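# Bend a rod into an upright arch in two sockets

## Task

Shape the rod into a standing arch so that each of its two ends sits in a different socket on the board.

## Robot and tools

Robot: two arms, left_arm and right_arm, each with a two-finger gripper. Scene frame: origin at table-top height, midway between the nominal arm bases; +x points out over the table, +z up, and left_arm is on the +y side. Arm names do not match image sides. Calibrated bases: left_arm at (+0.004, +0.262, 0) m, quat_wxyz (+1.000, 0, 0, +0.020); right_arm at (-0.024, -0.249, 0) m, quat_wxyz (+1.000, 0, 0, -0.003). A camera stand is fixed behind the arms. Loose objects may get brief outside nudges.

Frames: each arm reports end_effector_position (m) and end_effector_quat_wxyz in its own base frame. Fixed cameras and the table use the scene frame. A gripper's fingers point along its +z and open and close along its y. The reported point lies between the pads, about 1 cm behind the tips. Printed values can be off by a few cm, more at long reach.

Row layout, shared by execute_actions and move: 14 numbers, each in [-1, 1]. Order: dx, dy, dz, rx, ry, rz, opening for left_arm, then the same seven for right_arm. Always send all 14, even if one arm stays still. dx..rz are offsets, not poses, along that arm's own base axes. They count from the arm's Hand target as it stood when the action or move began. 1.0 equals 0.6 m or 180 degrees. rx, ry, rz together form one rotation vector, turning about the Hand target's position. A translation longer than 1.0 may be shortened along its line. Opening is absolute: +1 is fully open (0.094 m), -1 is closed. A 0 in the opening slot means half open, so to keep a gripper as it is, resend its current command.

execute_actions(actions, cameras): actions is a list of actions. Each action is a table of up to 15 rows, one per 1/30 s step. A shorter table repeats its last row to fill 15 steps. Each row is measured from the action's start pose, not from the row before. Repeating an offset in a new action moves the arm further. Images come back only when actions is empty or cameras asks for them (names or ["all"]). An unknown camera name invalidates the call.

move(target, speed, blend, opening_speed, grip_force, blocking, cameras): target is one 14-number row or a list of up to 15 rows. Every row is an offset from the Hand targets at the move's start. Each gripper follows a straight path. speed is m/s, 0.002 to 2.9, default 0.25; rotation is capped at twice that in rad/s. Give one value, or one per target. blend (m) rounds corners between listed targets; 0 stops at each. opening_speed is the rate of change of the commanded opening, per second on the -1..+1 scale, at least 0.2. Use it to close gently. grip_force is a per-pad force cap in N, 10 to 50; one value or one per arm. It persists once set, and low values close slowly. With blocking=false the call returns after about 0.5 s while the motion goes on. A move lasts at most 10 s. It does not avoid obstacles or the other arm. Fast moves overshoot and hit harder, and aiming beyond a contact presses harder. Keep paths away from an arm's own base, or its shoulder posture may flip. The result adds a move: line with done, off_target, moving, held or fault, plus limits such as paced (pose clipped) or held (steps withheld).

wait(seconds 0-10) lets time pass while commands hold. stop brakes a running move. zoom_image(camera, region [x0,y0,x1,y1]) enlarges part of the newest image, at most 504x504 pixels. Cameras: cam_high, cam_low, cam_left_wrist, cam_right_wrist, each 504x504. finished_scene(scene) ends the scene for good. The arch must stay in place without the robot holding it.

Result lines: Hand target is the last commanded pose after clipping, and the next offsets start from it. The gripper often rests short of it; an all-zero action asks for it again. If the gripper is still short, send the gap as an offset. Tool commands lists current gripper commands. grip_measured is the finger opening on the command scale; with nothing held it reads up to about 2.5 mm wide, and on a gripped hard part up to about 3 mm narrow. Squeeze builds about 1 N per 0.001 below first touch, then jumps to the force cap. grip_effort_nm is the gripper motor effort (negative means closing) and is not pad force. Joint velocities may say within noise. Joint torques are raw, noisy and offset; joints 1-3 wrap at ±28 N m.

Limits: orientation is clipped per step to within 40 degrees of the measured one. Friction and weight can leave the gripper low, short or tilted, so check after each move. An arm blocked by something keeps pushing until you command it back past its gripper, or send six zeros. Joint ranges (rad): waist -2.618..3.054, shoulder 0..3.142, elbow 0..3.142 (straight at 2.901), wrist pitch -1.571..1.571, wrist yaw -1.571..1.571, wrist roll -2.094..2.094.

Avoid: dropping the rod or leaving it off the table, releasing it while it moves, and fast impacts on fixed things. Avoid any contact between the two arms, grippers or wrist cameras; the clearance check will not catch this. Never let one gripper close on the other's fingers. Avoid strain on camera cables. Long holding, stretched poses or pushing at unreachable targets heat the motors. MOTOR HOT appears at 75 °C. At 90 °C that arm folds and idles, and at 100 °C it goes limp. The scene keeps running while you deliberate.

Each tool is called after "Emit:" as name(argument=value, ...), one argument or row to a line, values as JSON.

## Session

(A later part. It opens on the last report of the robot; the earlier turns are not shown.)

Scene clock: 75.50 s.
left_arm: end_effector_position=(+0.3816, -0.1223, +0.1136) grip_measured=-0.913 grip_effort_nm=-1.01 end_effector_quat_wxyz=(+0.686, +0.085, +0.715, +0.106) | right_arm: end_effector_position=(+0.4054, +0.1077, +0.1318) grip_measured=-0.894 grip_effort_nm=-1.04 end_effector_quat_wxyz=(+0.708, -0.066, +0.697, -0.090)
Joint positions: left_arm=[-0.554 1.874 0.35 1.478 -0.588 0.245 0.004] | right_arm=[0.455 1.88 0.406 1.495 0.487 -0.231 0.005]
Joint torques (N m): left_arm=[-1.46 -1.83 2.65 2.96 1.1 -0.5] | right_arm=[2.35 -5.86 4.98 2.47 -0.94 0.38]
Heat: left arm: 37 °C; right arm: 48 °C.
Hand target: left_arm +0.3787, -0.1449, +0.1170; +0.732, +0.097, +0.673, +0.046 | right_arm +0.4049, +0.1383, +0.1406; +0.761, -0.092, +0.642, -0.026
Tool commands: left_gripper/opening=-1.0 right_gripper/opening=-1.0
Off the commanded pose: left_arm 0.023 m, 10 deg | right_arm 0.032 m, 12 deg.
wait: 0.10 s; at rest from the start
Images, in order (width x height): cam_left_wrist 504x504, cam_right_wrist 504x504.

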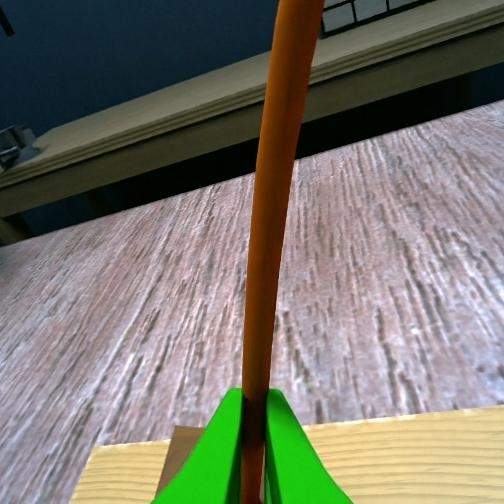

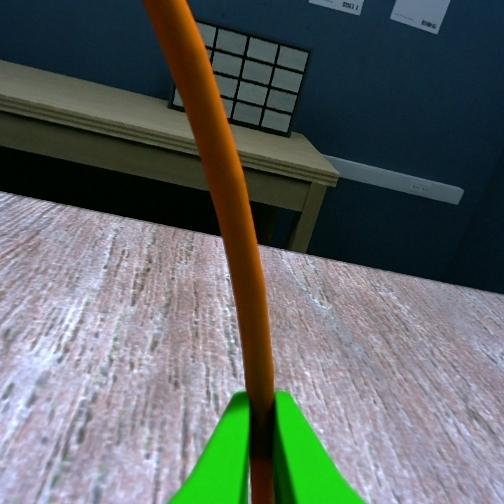

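Emit:
move(
  target=[
    [0,0.016,0,0,0,0,-1,0,-0.006,-0.02,0,0.012,0,-1],
    [0,0.022,-0.015,0,0,0,-1,0,-0.014,-0.055,0,0.03,0,-1],
  ],
  speed=0.05,
  cameras=["cam_high","cam_low"],
)

Emit:
zoom_image(
  camera="cam_high",
  region=[210, 200, 310, 300],
)

Emit:
zoom_image(
  camera="cam_high",
  region=[210, 320, 310, 420],
)

Emit:
zoom_image(
  camera="cam_low",
  region=[190, 225, 250, 285],
)

Emit:
zoom_image(
  camera="cam_low",
  region=[395, 215, 455, 275],
)

Scene clock: 80.40 s.
left_arm: end_effector_position=(+0.3850, -0.1205, +0.1137) grip_measured=-0.913 grip_effort_nm=-1.01 end_effector_quat_wxyz=(+0.687, +0.090, +0.715, +0.093) | right_arm: end_effector_position=(+0.4072, +0.1060, +0.1041) grip_measured=-0.894 grip_effort_nm=-1.04 end_effector_quat_wxyz=(+0.686, -0.070, +0.719, -0.085)
Joint positions: left_arm=[-0.525 1.873 0.349 1.48 -0.534 0.237 0.004] | right_arm=[0.442 1.95 0.406 1.495 0.467 -0.197 0.005]
Joint torques (N m): left_arm=[0.08 -1.26 0.62 2.97 0.97 -0.56] | right_arm=[1.28 -6.09 3.18 2.5 -0.95 0.48]
Heat: left arm: 37 °C; right arm: 49 °C.
Hand target: left_arm +0.3788, -0.1317, +0.1081; +0.732, +0.097, +0.672, +0.046 | right_arm +0.4049, +0.1299, +0.1075; +0.730, -0.093, +0.677, -0.021
Off the commanded pose: left_arm 0.014 m, 9 deg | right_arm 0.024 m, 10 deg.
joint sent to its limit (left arm) — joint 4 (wrist pitch), upper limit. The joint targets are off in orientation, not in position.
joint sent to its limit (right arm) — joint 4 (wrist pitch), upper limit. The joint targets are off in orientation, not in position.
move: off_target (left_arm, right_arm)
Images, in order (width x height): cam_high 504x504, cam_low 504x504.

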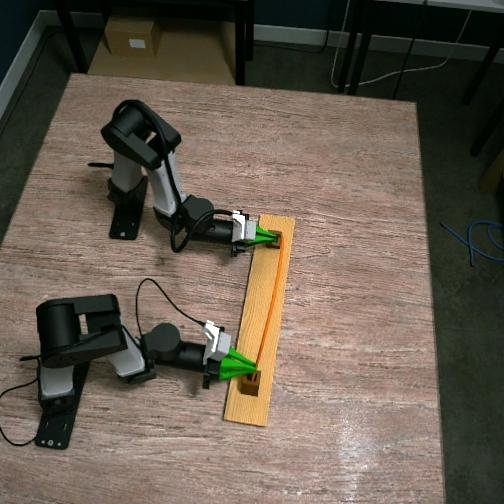

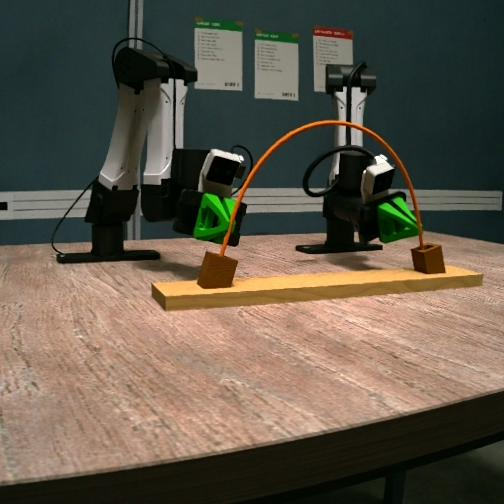

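Scaled by 5.040 from the camera's 504x504 image, which has a finer 720x720 frame.

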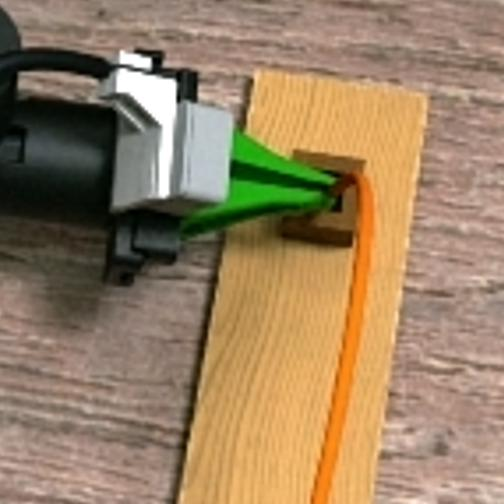

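Scaled by 5.040 from the camera's 504x504 image, which has a finer 720x720 frame.

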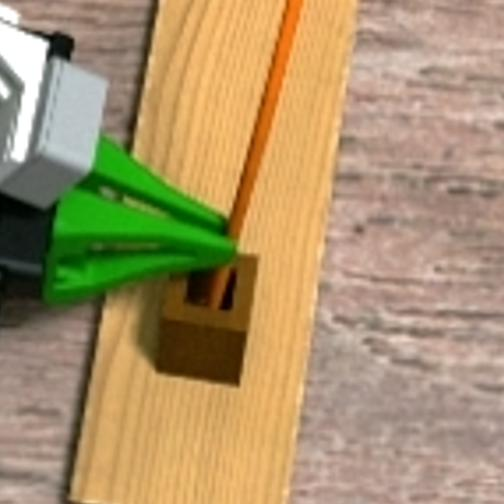

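Scaled by 8.400 from the camera's 504x504 image, which has a finer 720x720 frame.

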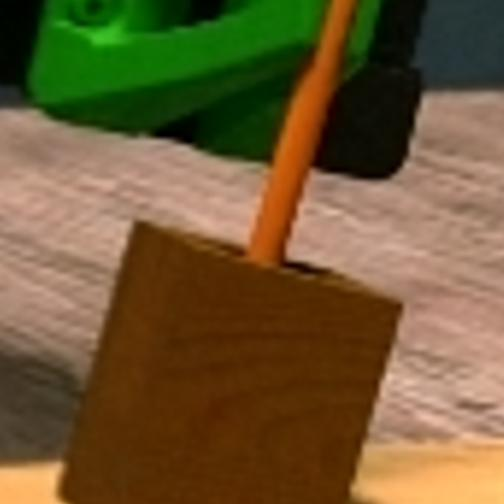

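Scaled by 8.400 from the camera's 504x504 image, which has a finer 720x720 frame.

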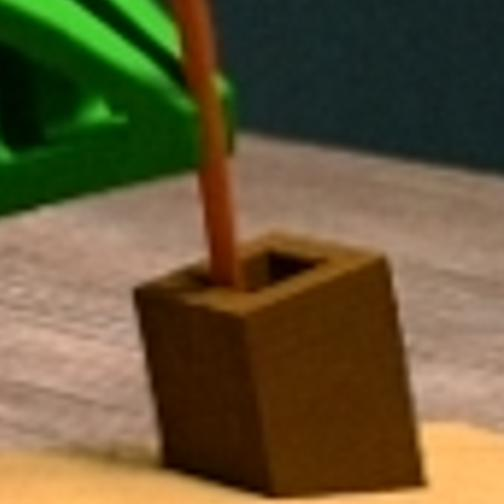

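Emit:
move(
  target=[
    [0,0.01,-0.04,0.02,0,0,-1,0,-0.004,-0.008,0,0,0,-1],
  ],
  speed=0.03,
  cameras=["cam_high","cam_low"],
)

Emit:
zoom_image(
  camera="cam_high",
  region=[210, 200, 310, 300],
)

Emit:
zoom_image(
  camera="cam_low",
  region=[395, 215, 455, 275],
)

Emit:
zoom_image(
  camera="cam_low",
  region=[190, 225, 250, 285],
)

Scene clock: 86.33 s.
left_arm: end_effector_position=(+0.3889, -0.1204, +0.1069) grip_measured=-0.913 grip_effort_nm=-1.01 end_effector_quat_wxyz=(+0.683, +0.101, +0.718, +0.092) | right_arm: end_effector_position=(+0.4058, +0.1045, +0.1010) grip_measured=-0.894 grip_effort_nm=-1.04 end_effector_quat_wxyz=(+0.683, -0.071, +0.722, -0.083)
Joint positions: left_arm=[-0.507 1.901 0.357 1.485 -0.501 0.246 0.004] | right_arm=[0.437 1.952 0.398 1.495 0.459 -0.193 0.005]
Joint torques (N m): left_arm=[0.35 1.02 -0.88 2.93 0.81 -0.3] | right_arm=[1.09 -5.3 3.6 2.5 -0.9 0.45]
Heat: left arm: 36 °C; right arm: 50 °C.
Hand target: left_arm +0.3788, -0.1258, +0.0841; +0.729, +0.120, +0.671, +0.067 | right_arm +0.4049, +0.1274, +0.1029; +0.730, -0.093, +0.677, -0.021
Off the commanded pose: left_arm 0.026 m, 8 deg | right_arm 0.023 m, 11 deg.
joint sent to its limit (left arm) — joint 4 (wrist pitch), upper limit. The joint targets are off in orientation, not in position.
joint sent to its limit (right arm) — joint 4 (wrist pitch), upper limit. The joint targets are off in orientation, not in position.
move: off_target (left_arm, right_arm)
Images, in order (width x height): cam_high 504x504, cam_low 504x504.

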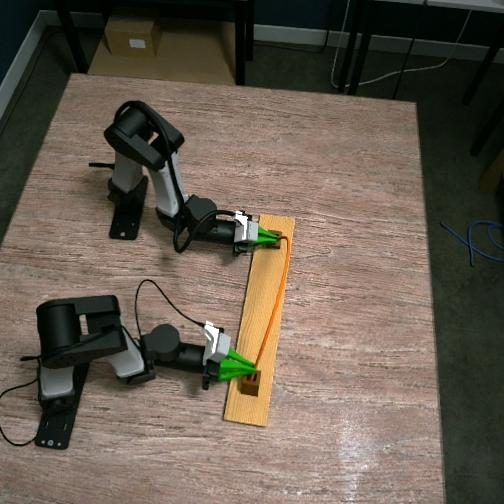

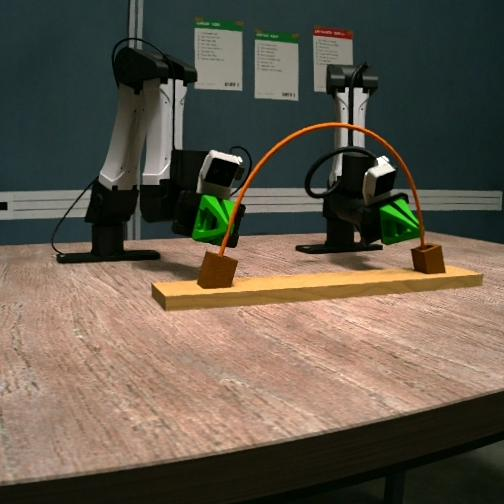

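Scaled by 5.040 from the camera's 504x504 image, which has a finer 720x720 frame.

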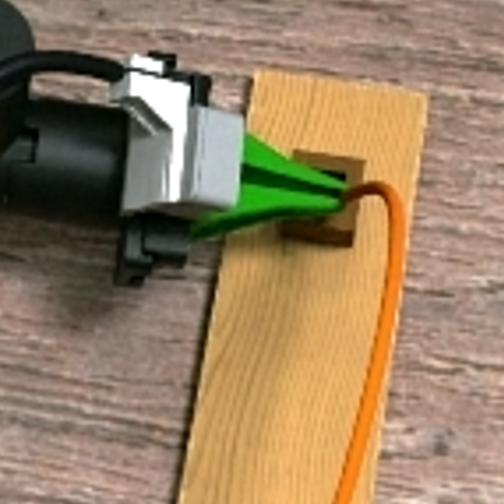

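Scaled by 8.400 from the camera's 504x504 image, which has a finer 720x720 frame.

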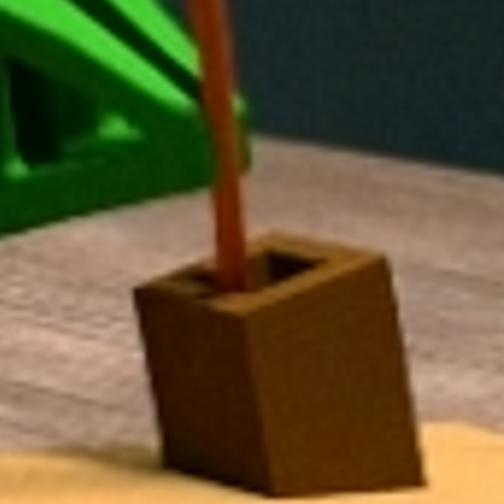

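Scaled by 8.400 from the camera's 504x504 image, which has a finer 720x720 frame.

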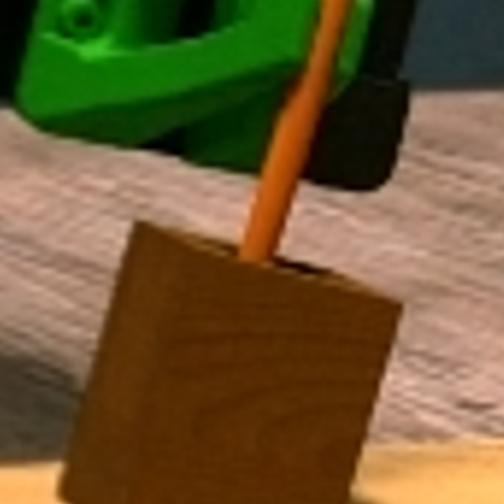

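Emit:
move(
  target=[
    [-0.03,0.006,0.01,0,0,0,-1,-0.02,-0.01,0,0,0,0,-1],
  ],
  speed=0.03,
  cameras=["cam_high","cam_low"],
)

Emit:
zoom_image(
  camera="cam_high",
  region=[210, 200, 310, 300],
)

Emit:
zoom_image(
  camera="cam_low",
  region=[395, 215, 455, 275],
)

Emit:
zoom_image(
  camera="cam_low",
  region=[190, 225, 250, 285],
)

Scene clock: 92.03 s.
left_arm: end_effector_position=(+0.3586, -0.1160, +0.0677) grip_measured=-0.996 grip_effort_nm=-0.16 end_effector_quat_wxyz=(+0.636, +0.145, +0.753, +0.093) | right_arm: end_effector_position=(+0.4002, +0.1073, +0.0991) grip_measured=-0.894 grip_effort_nm=-1.04 end_effector_quat_wxyz=(+0.681, -0.083, +0.724, -0.072)
Joint positions: left_arm=[-0.525 1.912 0.243 1.472 -0.472 0.245 0] | right_arm=[0.437 1.938 0.373 1.496 0.427 -0.19 0.005]
Joint torques (N m): left_arm=[-0.18 -4.64 2.4 3.07 0.24 -0.28] | right_arm=[0.9 -7.46 1.2 2.5 -0.64 0.46]
Heat: left arm: 36 °C; right arm: 51 °C.
Hand target: left_arm +0.3608, -0.1221, +0.0901; +0.729, +0.120, +0.671, +0.067 | right_arm +0.3929, +0.1215, +0.1029; +0.730, -0.093, +0.677, -0.021
Off the commanded pose: left_arm 0.023 m, 15 deg | right_arm 0.016 m, 10 deg.
joint sent to its limit (left arm) — joint 4 (wrist pitch), upper limit. The joint targets are off in orientation, not in position.
joint sent to its limit (right arm) — joint 4 (wrist pitch), upper limit. The joint targets are off in orientation, not in position.
move: off_target (left_arm, right_arm)
Images, in order (width x height): cam_high 504x504, cam_low 504x504.

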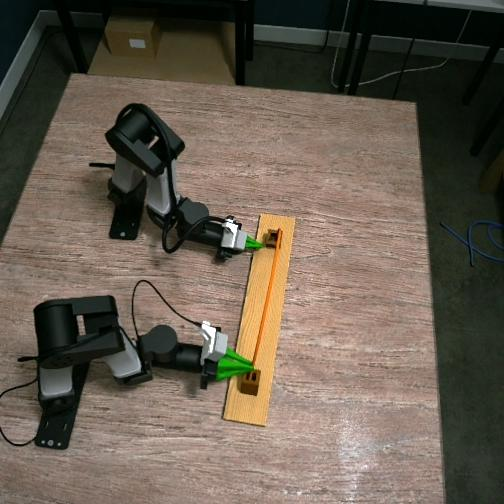

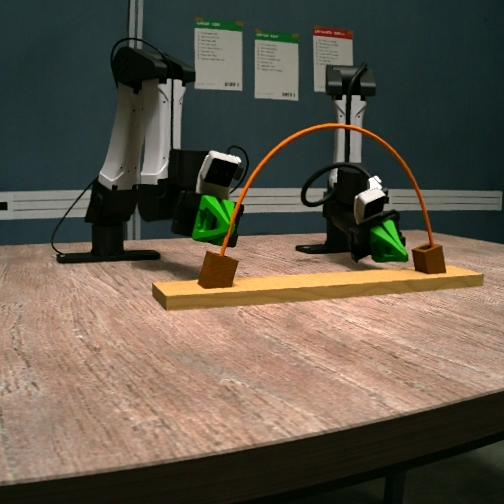

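Scaled by 5.040 from the camera's 504x504 image, which has a finer 720x720 frame.

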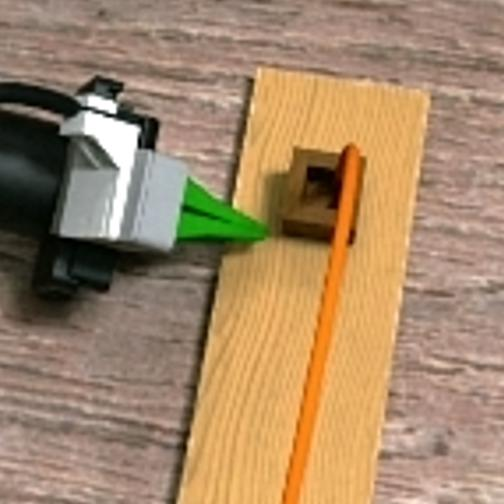

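Scaled by 8.400 from the camera's 504x504 image, which has a finer 720x720 frame.

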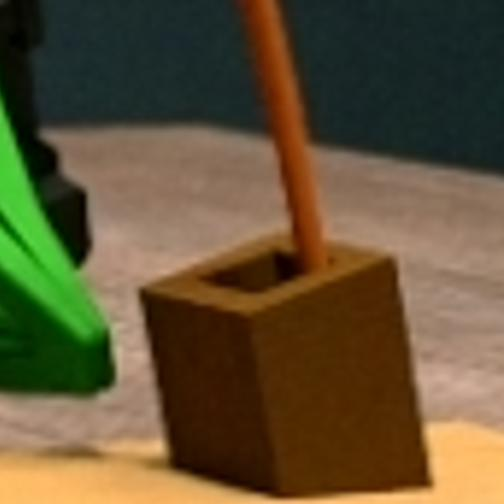

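Scaled by 8.400 from the camera's 504x504 image, which has a finer 720x720 frame.

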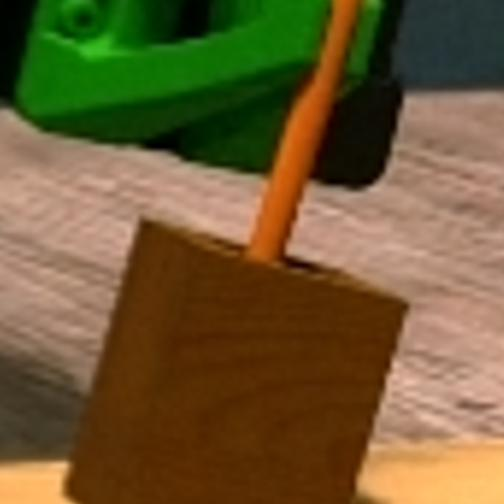

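Emit:
move(
  target=[
    [-0.12,0.05,0.0,0,0,0,-1,0.005,-0.018,-0.005,0,0,0,-1],
  ],
  speed=0.06,
  cameras=["cam_high","cam_low"],
)

Emit:
zoom_image(
  camera="cam_high",
  region=[200, 200, 400, 400],
)

Scene clock: 96.20 s.
left_arm: end_effector_position=(+0.2872, -0.0888, +0.0662) grip_measured=-0.996 grip_effort_nm=-0.16 end_effector_quat_wxyz=(+0.617, +0.118, +0.765, +0.144) | right_arm: end_effector_position=(+0.4039, +0.1046, +0.0990) grip_measured=-0.894 grip_effort_nm=-1.04 end_effector_quat_wxyz=(+0.682, -0.094, +0.723, -0.058)
Joint positions: left_arm=[-0.716 1.759 0.006 1.472 -0.773 0.186 0] | right_arm=[0.398 1.938 0.373 1.496 0.354 -0.19 0.005]
Joint torques (N m): left_arm=[-0.43 -4.11 1.66 2.96 -0.03 -0.33] | right_arm=[0.2 -7.05 0.72 2.52 -0.42 0.45]
Heat: left arm: 36 °C; right arm: 52 °C.
Hand target: left_arm +0.2887, -0.0921, +0.0900; +0.729, +0.120, +0.671, +0.067 | right_arm +0.3959, +0.1106, +0.0998; +0.730, -0.093, +0.677, -0.021
Off the commanded pose: left_arm 0.024 m, 19 deg | right_arm 0.010 m, 9 deg.
joint sent to its limit (left arm) — joint 3 (elbow), lower limit, where the elbow is as bent as it goes; joint 4 (wrist pitch), upper limit. The joint targets are off in orientation, not in position.
joint sent to its limit (right arm) — joint 4 (wrist pitch), upper limit. The joint targets are off in orientation, not in position.
move: off_target (left_arm, right_arm)
Images, in order (width x height): cam_high 504x504, cam_low 504x504.

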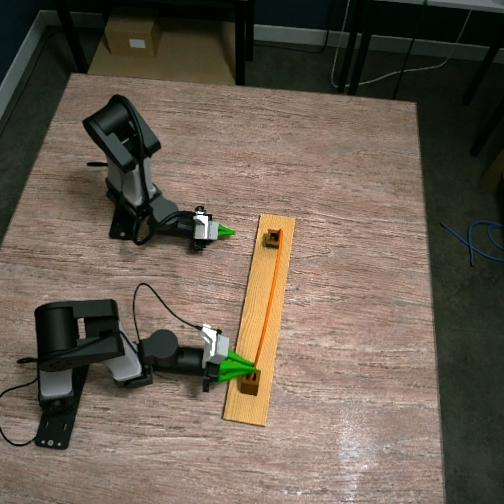

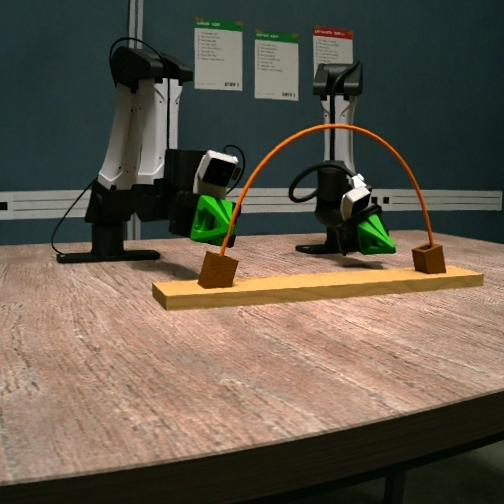

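Scaled by 2.520 from the camera's 504x504 image, which has a finer 720x720 frame.

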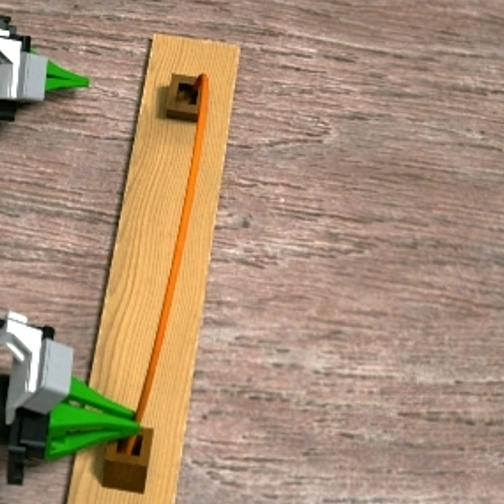

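Emit:
move(
  target=[
    [0,0,0,0,0,0,-1,0,0,0,0,0,0,-0.5],
  ],
  opening_speed=0.2,
  cameras=["cam_high","cam_low","cam_right_wrist"],
)

Scene clock: 99.80 s.
left_arm: end_effector_position=(+0.2872, -0.0886, +0.0662) grip_measured=-0.996 grip_effort_nm=-0.16 end_effector_quat_wxyz=(+0.617, +0.118, +0.765, +0.145) | right_arm: end_effector_position=(+0.3994, +0.1067, +0.0934) grip_measured=-0.502 grip_effort_nm=0.11 end_effector_quat_wxyz=(+0.676, -0.096, +0.730, -0.041)
Joint positions: left_arm=[-0.716 1.759 0.006 1.472 -0.773 0.185 0] | right_arm=[0.395 1.938 0.354 1.496 0.324 -0.162 0.023]
Joint torques (N m): left_arm=[-0.44 -4.12 1.63 2.95 -0.03 -0.34] | right_arm=[0.38 -6.95 2.32 2.53 -0.15 0.17]
Heat: left arm: 37 °C; right arm: 52 °C.
Hand target: left_arm +0.2887, -0.0922, +0.0900; +0.729, +0.120, +0.671, +0.067 | right_arm +0.3959, +0.1107, +0.0998; +0.730, -0.093, +0.677, -0.021
Off the commanded pose: left_arm 0.024 m, 19 deg | right_arm 0.008 m, 9 deg.
joint sent to its limit (left arm) — joint 3 (elbow), lower limit, where the elbow is as bent as it goes; joint 4 (wrist pitch), upper limit. The joint targets are off in orientation, not in position.
joint sent to its limit (right arm) — joint 4 (wrist pitch), upper limit. The joint targets are off in orientation, not in position.
move: off_target (left_arm, right_arm)
Images, in order (width x height): cam_high 504x504, cam_low 504x504, cam_right_wrist 504x504.

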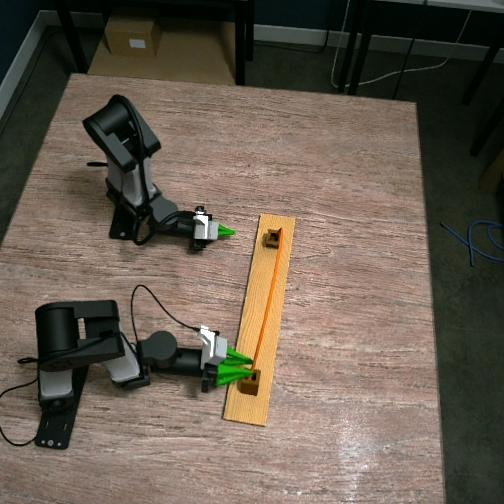

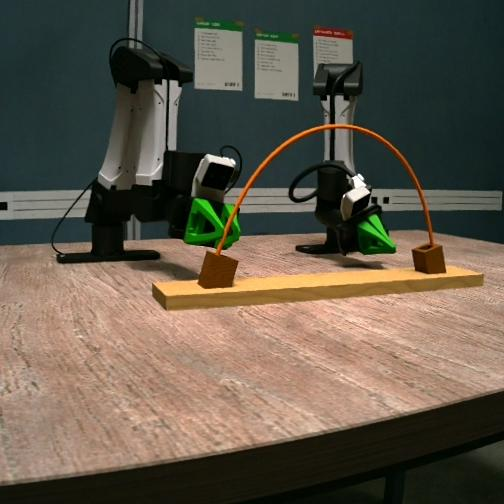

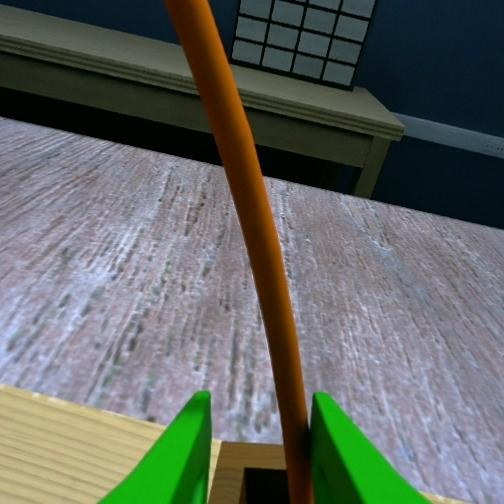

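Emit:
move(
  target=[
    [0,0,0,0,0,0,-1,0,-0.01,0,0,0,0,-0.2],
    [0,0,0,0,0,0,-1,-0.1,-0.01,0.01,0,0,0,-0.2],
    [0,0,0,0,0,0,-1,-0.16,-0.01,0.04,0,0,0,-0.2],
  ],
  speed=0.06,
  blend=[0,0.02,0],
  cameras=["cam_high","cam_low","cam_right_wrist"],
)

Emit:
zoom_image(
  camera="cam_high",
  region=[200, 200, 400, 400],
)

Emit:
zoom_image(
  camera="cam_low",
  region=[150, 180, 300, 330],
)

Emit:
zoom_image(
  camera="cam_low",
  region=[350, 150, 500, 300],
)

Scene clock: 106.07 s.
left_arm: end_effector_position=(+0.2872, -0.0886, +0.0662) grip_measured=-0.996 grip_effort_nm=-0.16 end_effector_quat_wxyz=(+0.617, +0.118, +0.765, +0.145) | right_arm: end_effector_position=(+0.3040, +0.1053, +0.1082) grip_measured=-0.202 grip_effort_nm=0.12 end_effector_quat_wxyz=(+0.674, -0.100, +0.730, -0.044)
Joint positions: left_arm=[-0.716 1.759 0.006 1.472 -0.773 0.185 0] | right_arm=[0.617 1.622 0.025 1.496 0.544 -0.149 0.037]
Joint torques (N m): left_arm=[-0.43 -4.14 1.63 2.96 -0.03 -0.35] | right_arm=[0.84 -6.05 2.45 2.47 0.19 0.07]
Heat: left arm: 38 °C; right arm: 53 °C.
Hand target: left_arm +0.2887, -0.0922, +0.0900; +0.729, +0.120, +0.671, +0.067 | right_arm +0.2999, +0.1047, +0.1239; +0.730, -0.093, +0.677, -0.021
Off the commanded pose: left_arm 0.024 m, 19 deg | right_arm 0.016 m, 9 deg.
joint sent to its limit (left arm) — joint 3 (elbow), lower limit, where the elbow is as bent as it goes; joint 4 (wrist pitch), upper limit. The joint targets are off in orientation, not in position.
joint sent to its limit (right arm) — joint 3 (elbow), lower limit, where the elbow is as bent as it goes; joint 4 (wrist pitch), upper limit. The joint targets are off in orientation, not in position.
move: off_target (left_arm, right_arm)
Images, in order (width x height): cam_high 504x504, cam_low 504x504, cam_right_wrist 504x504.

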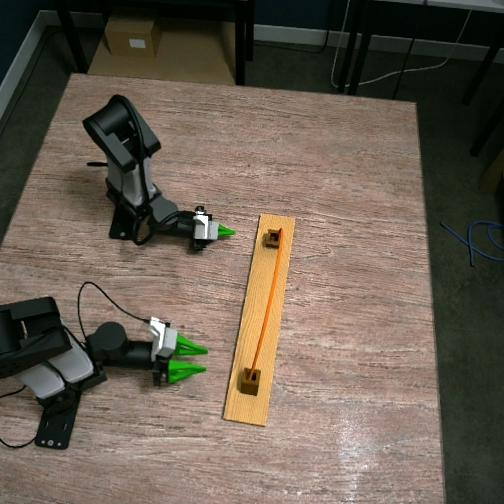

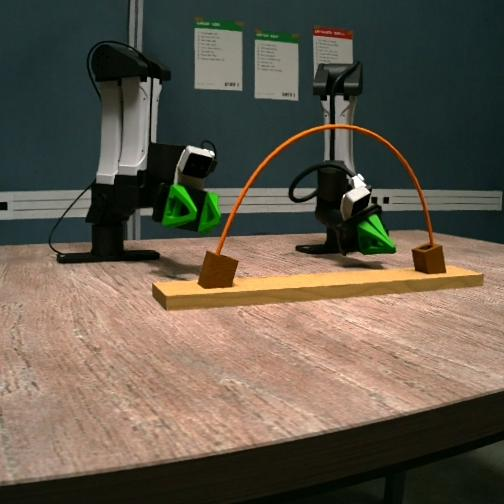

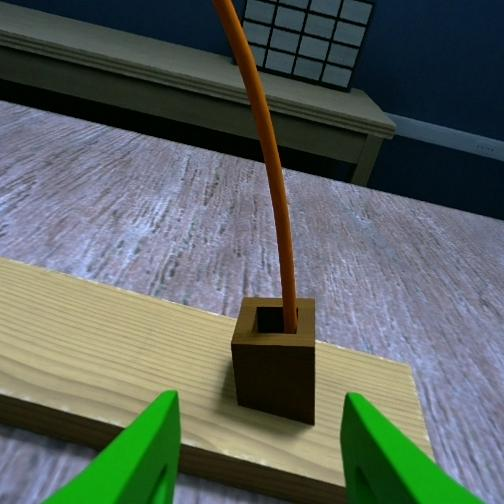

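Scaled by 2.520 from the camera's 504x504 image, which has a finer 720x720 frame.

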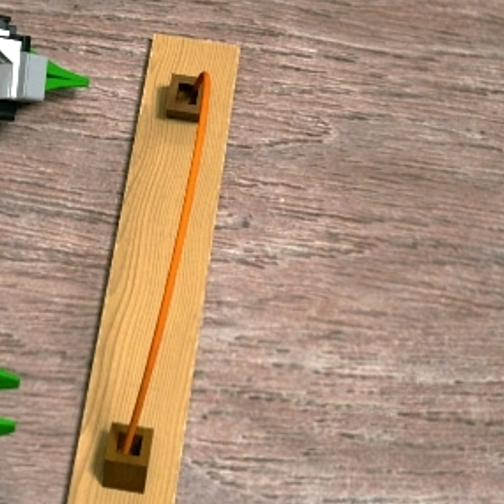

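Scaled by 3.360 from the camera's 504x504 image, which has a finer 720x720 frame.

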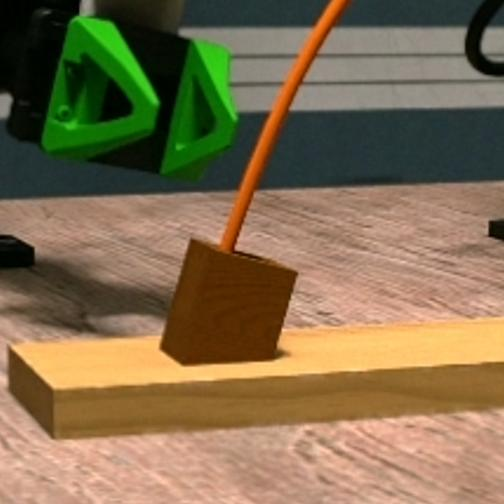

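Scaled by 3.360 from the camera's 504x504 image, which has a finer 720x720 frame.

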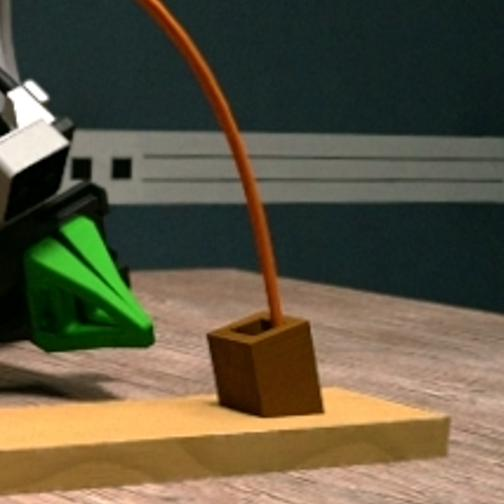

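Emit:
zoom_image(
  camera="cam_low",
  region=[410, 230, 450, 270],
)

Emit:
wait(
  seconds=0.1,
  cameras=["cam_high","cam_left_wrist"],
)

Emit:
zoom_image(
  camera="cam_high",
  region=[260, 220, 295, 255],
)

Scaled by 12.600 from the camera's 504x504 image, which has a finer 720x720 frame.

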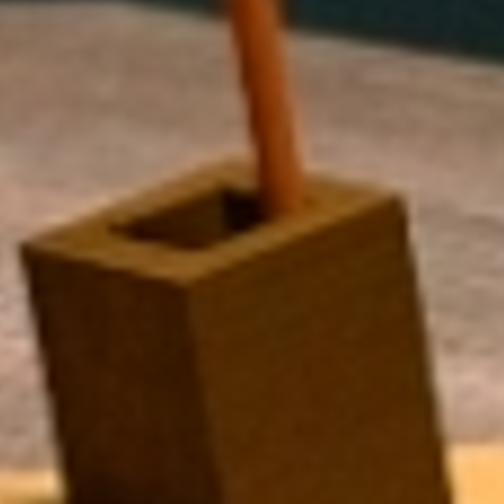

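Scene clock: 107.80 s.
left_arm: end_effector_position=(+0.2872, -0.0886, +0.0662) grip_measured=-0.996 grip_effort_nm=-0.17 end_effector_quat_wxyz=(+0.617, +0.118, +0.765, +0.145) | right_arm: end_effector_position=(+0.3040, +0.1052, +0.1082) grip_measured=-0.202 grip_effort_nm=0.12 end_effector_quat_wxyz=(+0.674, -0.100, +0.730, -0.044)
Joint positions: left_arm=[-0.716 1.759 0.006 1.472 -0.773 0.185 0] | right_arm=[0.617 1.622 0.025 1.496 0.544 -0.149 0.037]
Joint torques (N m): left_arm=[-0.4 -4.15 1.62 2.95 -0.02 -0.34] | right_arm=[0.84 -6.05 2.45 2.47 0.16 0.06]
Heat: left arm: 38 °C; right arm: 53 °C.
Hand target: left_arm +0.2887, -0.0922, +0.0900; +0.729, +0.120, +0.671, +0.067 | right_arm +0.2999, +0.1047, +0.1239; +0.730, -0.093, +0.677, -0.021
Tool commands: left_gripper/opening=-1.0 right_gripper/opening=-0.2
Off the commanded pose: left_arm 0.024 m, 19 deg | right_arm 0.016 m, 9 deg.
wait: 0.10 s; at rest from the start
Images, in order (width x height): cam_high 504x504, cam_left_wrist 504x504.

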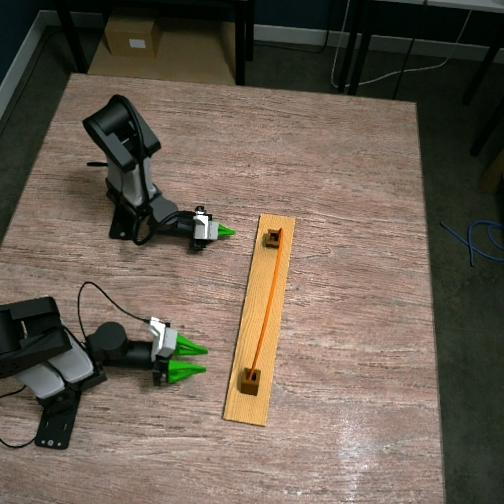

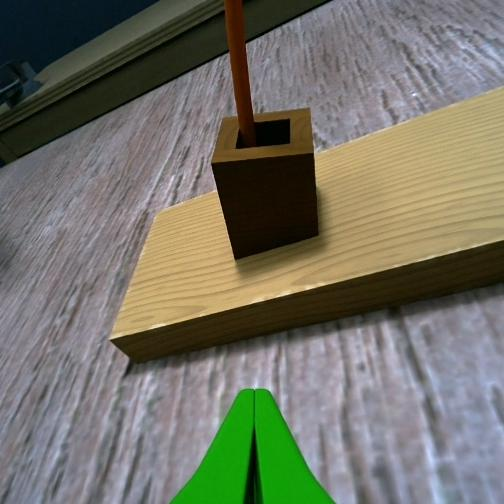

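Scaled by 14.400 from the camera's 504x504 image, which has a finer 720x720 frame.

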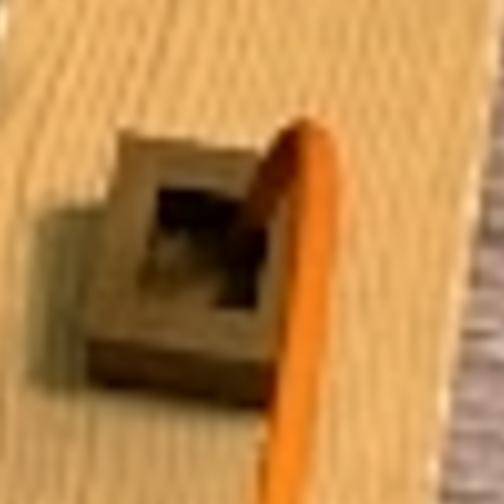

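Rod is in both sockets, free-standing.

Emit:
finished_scene(
  scene=2,
)

The scene is finished: the task was done.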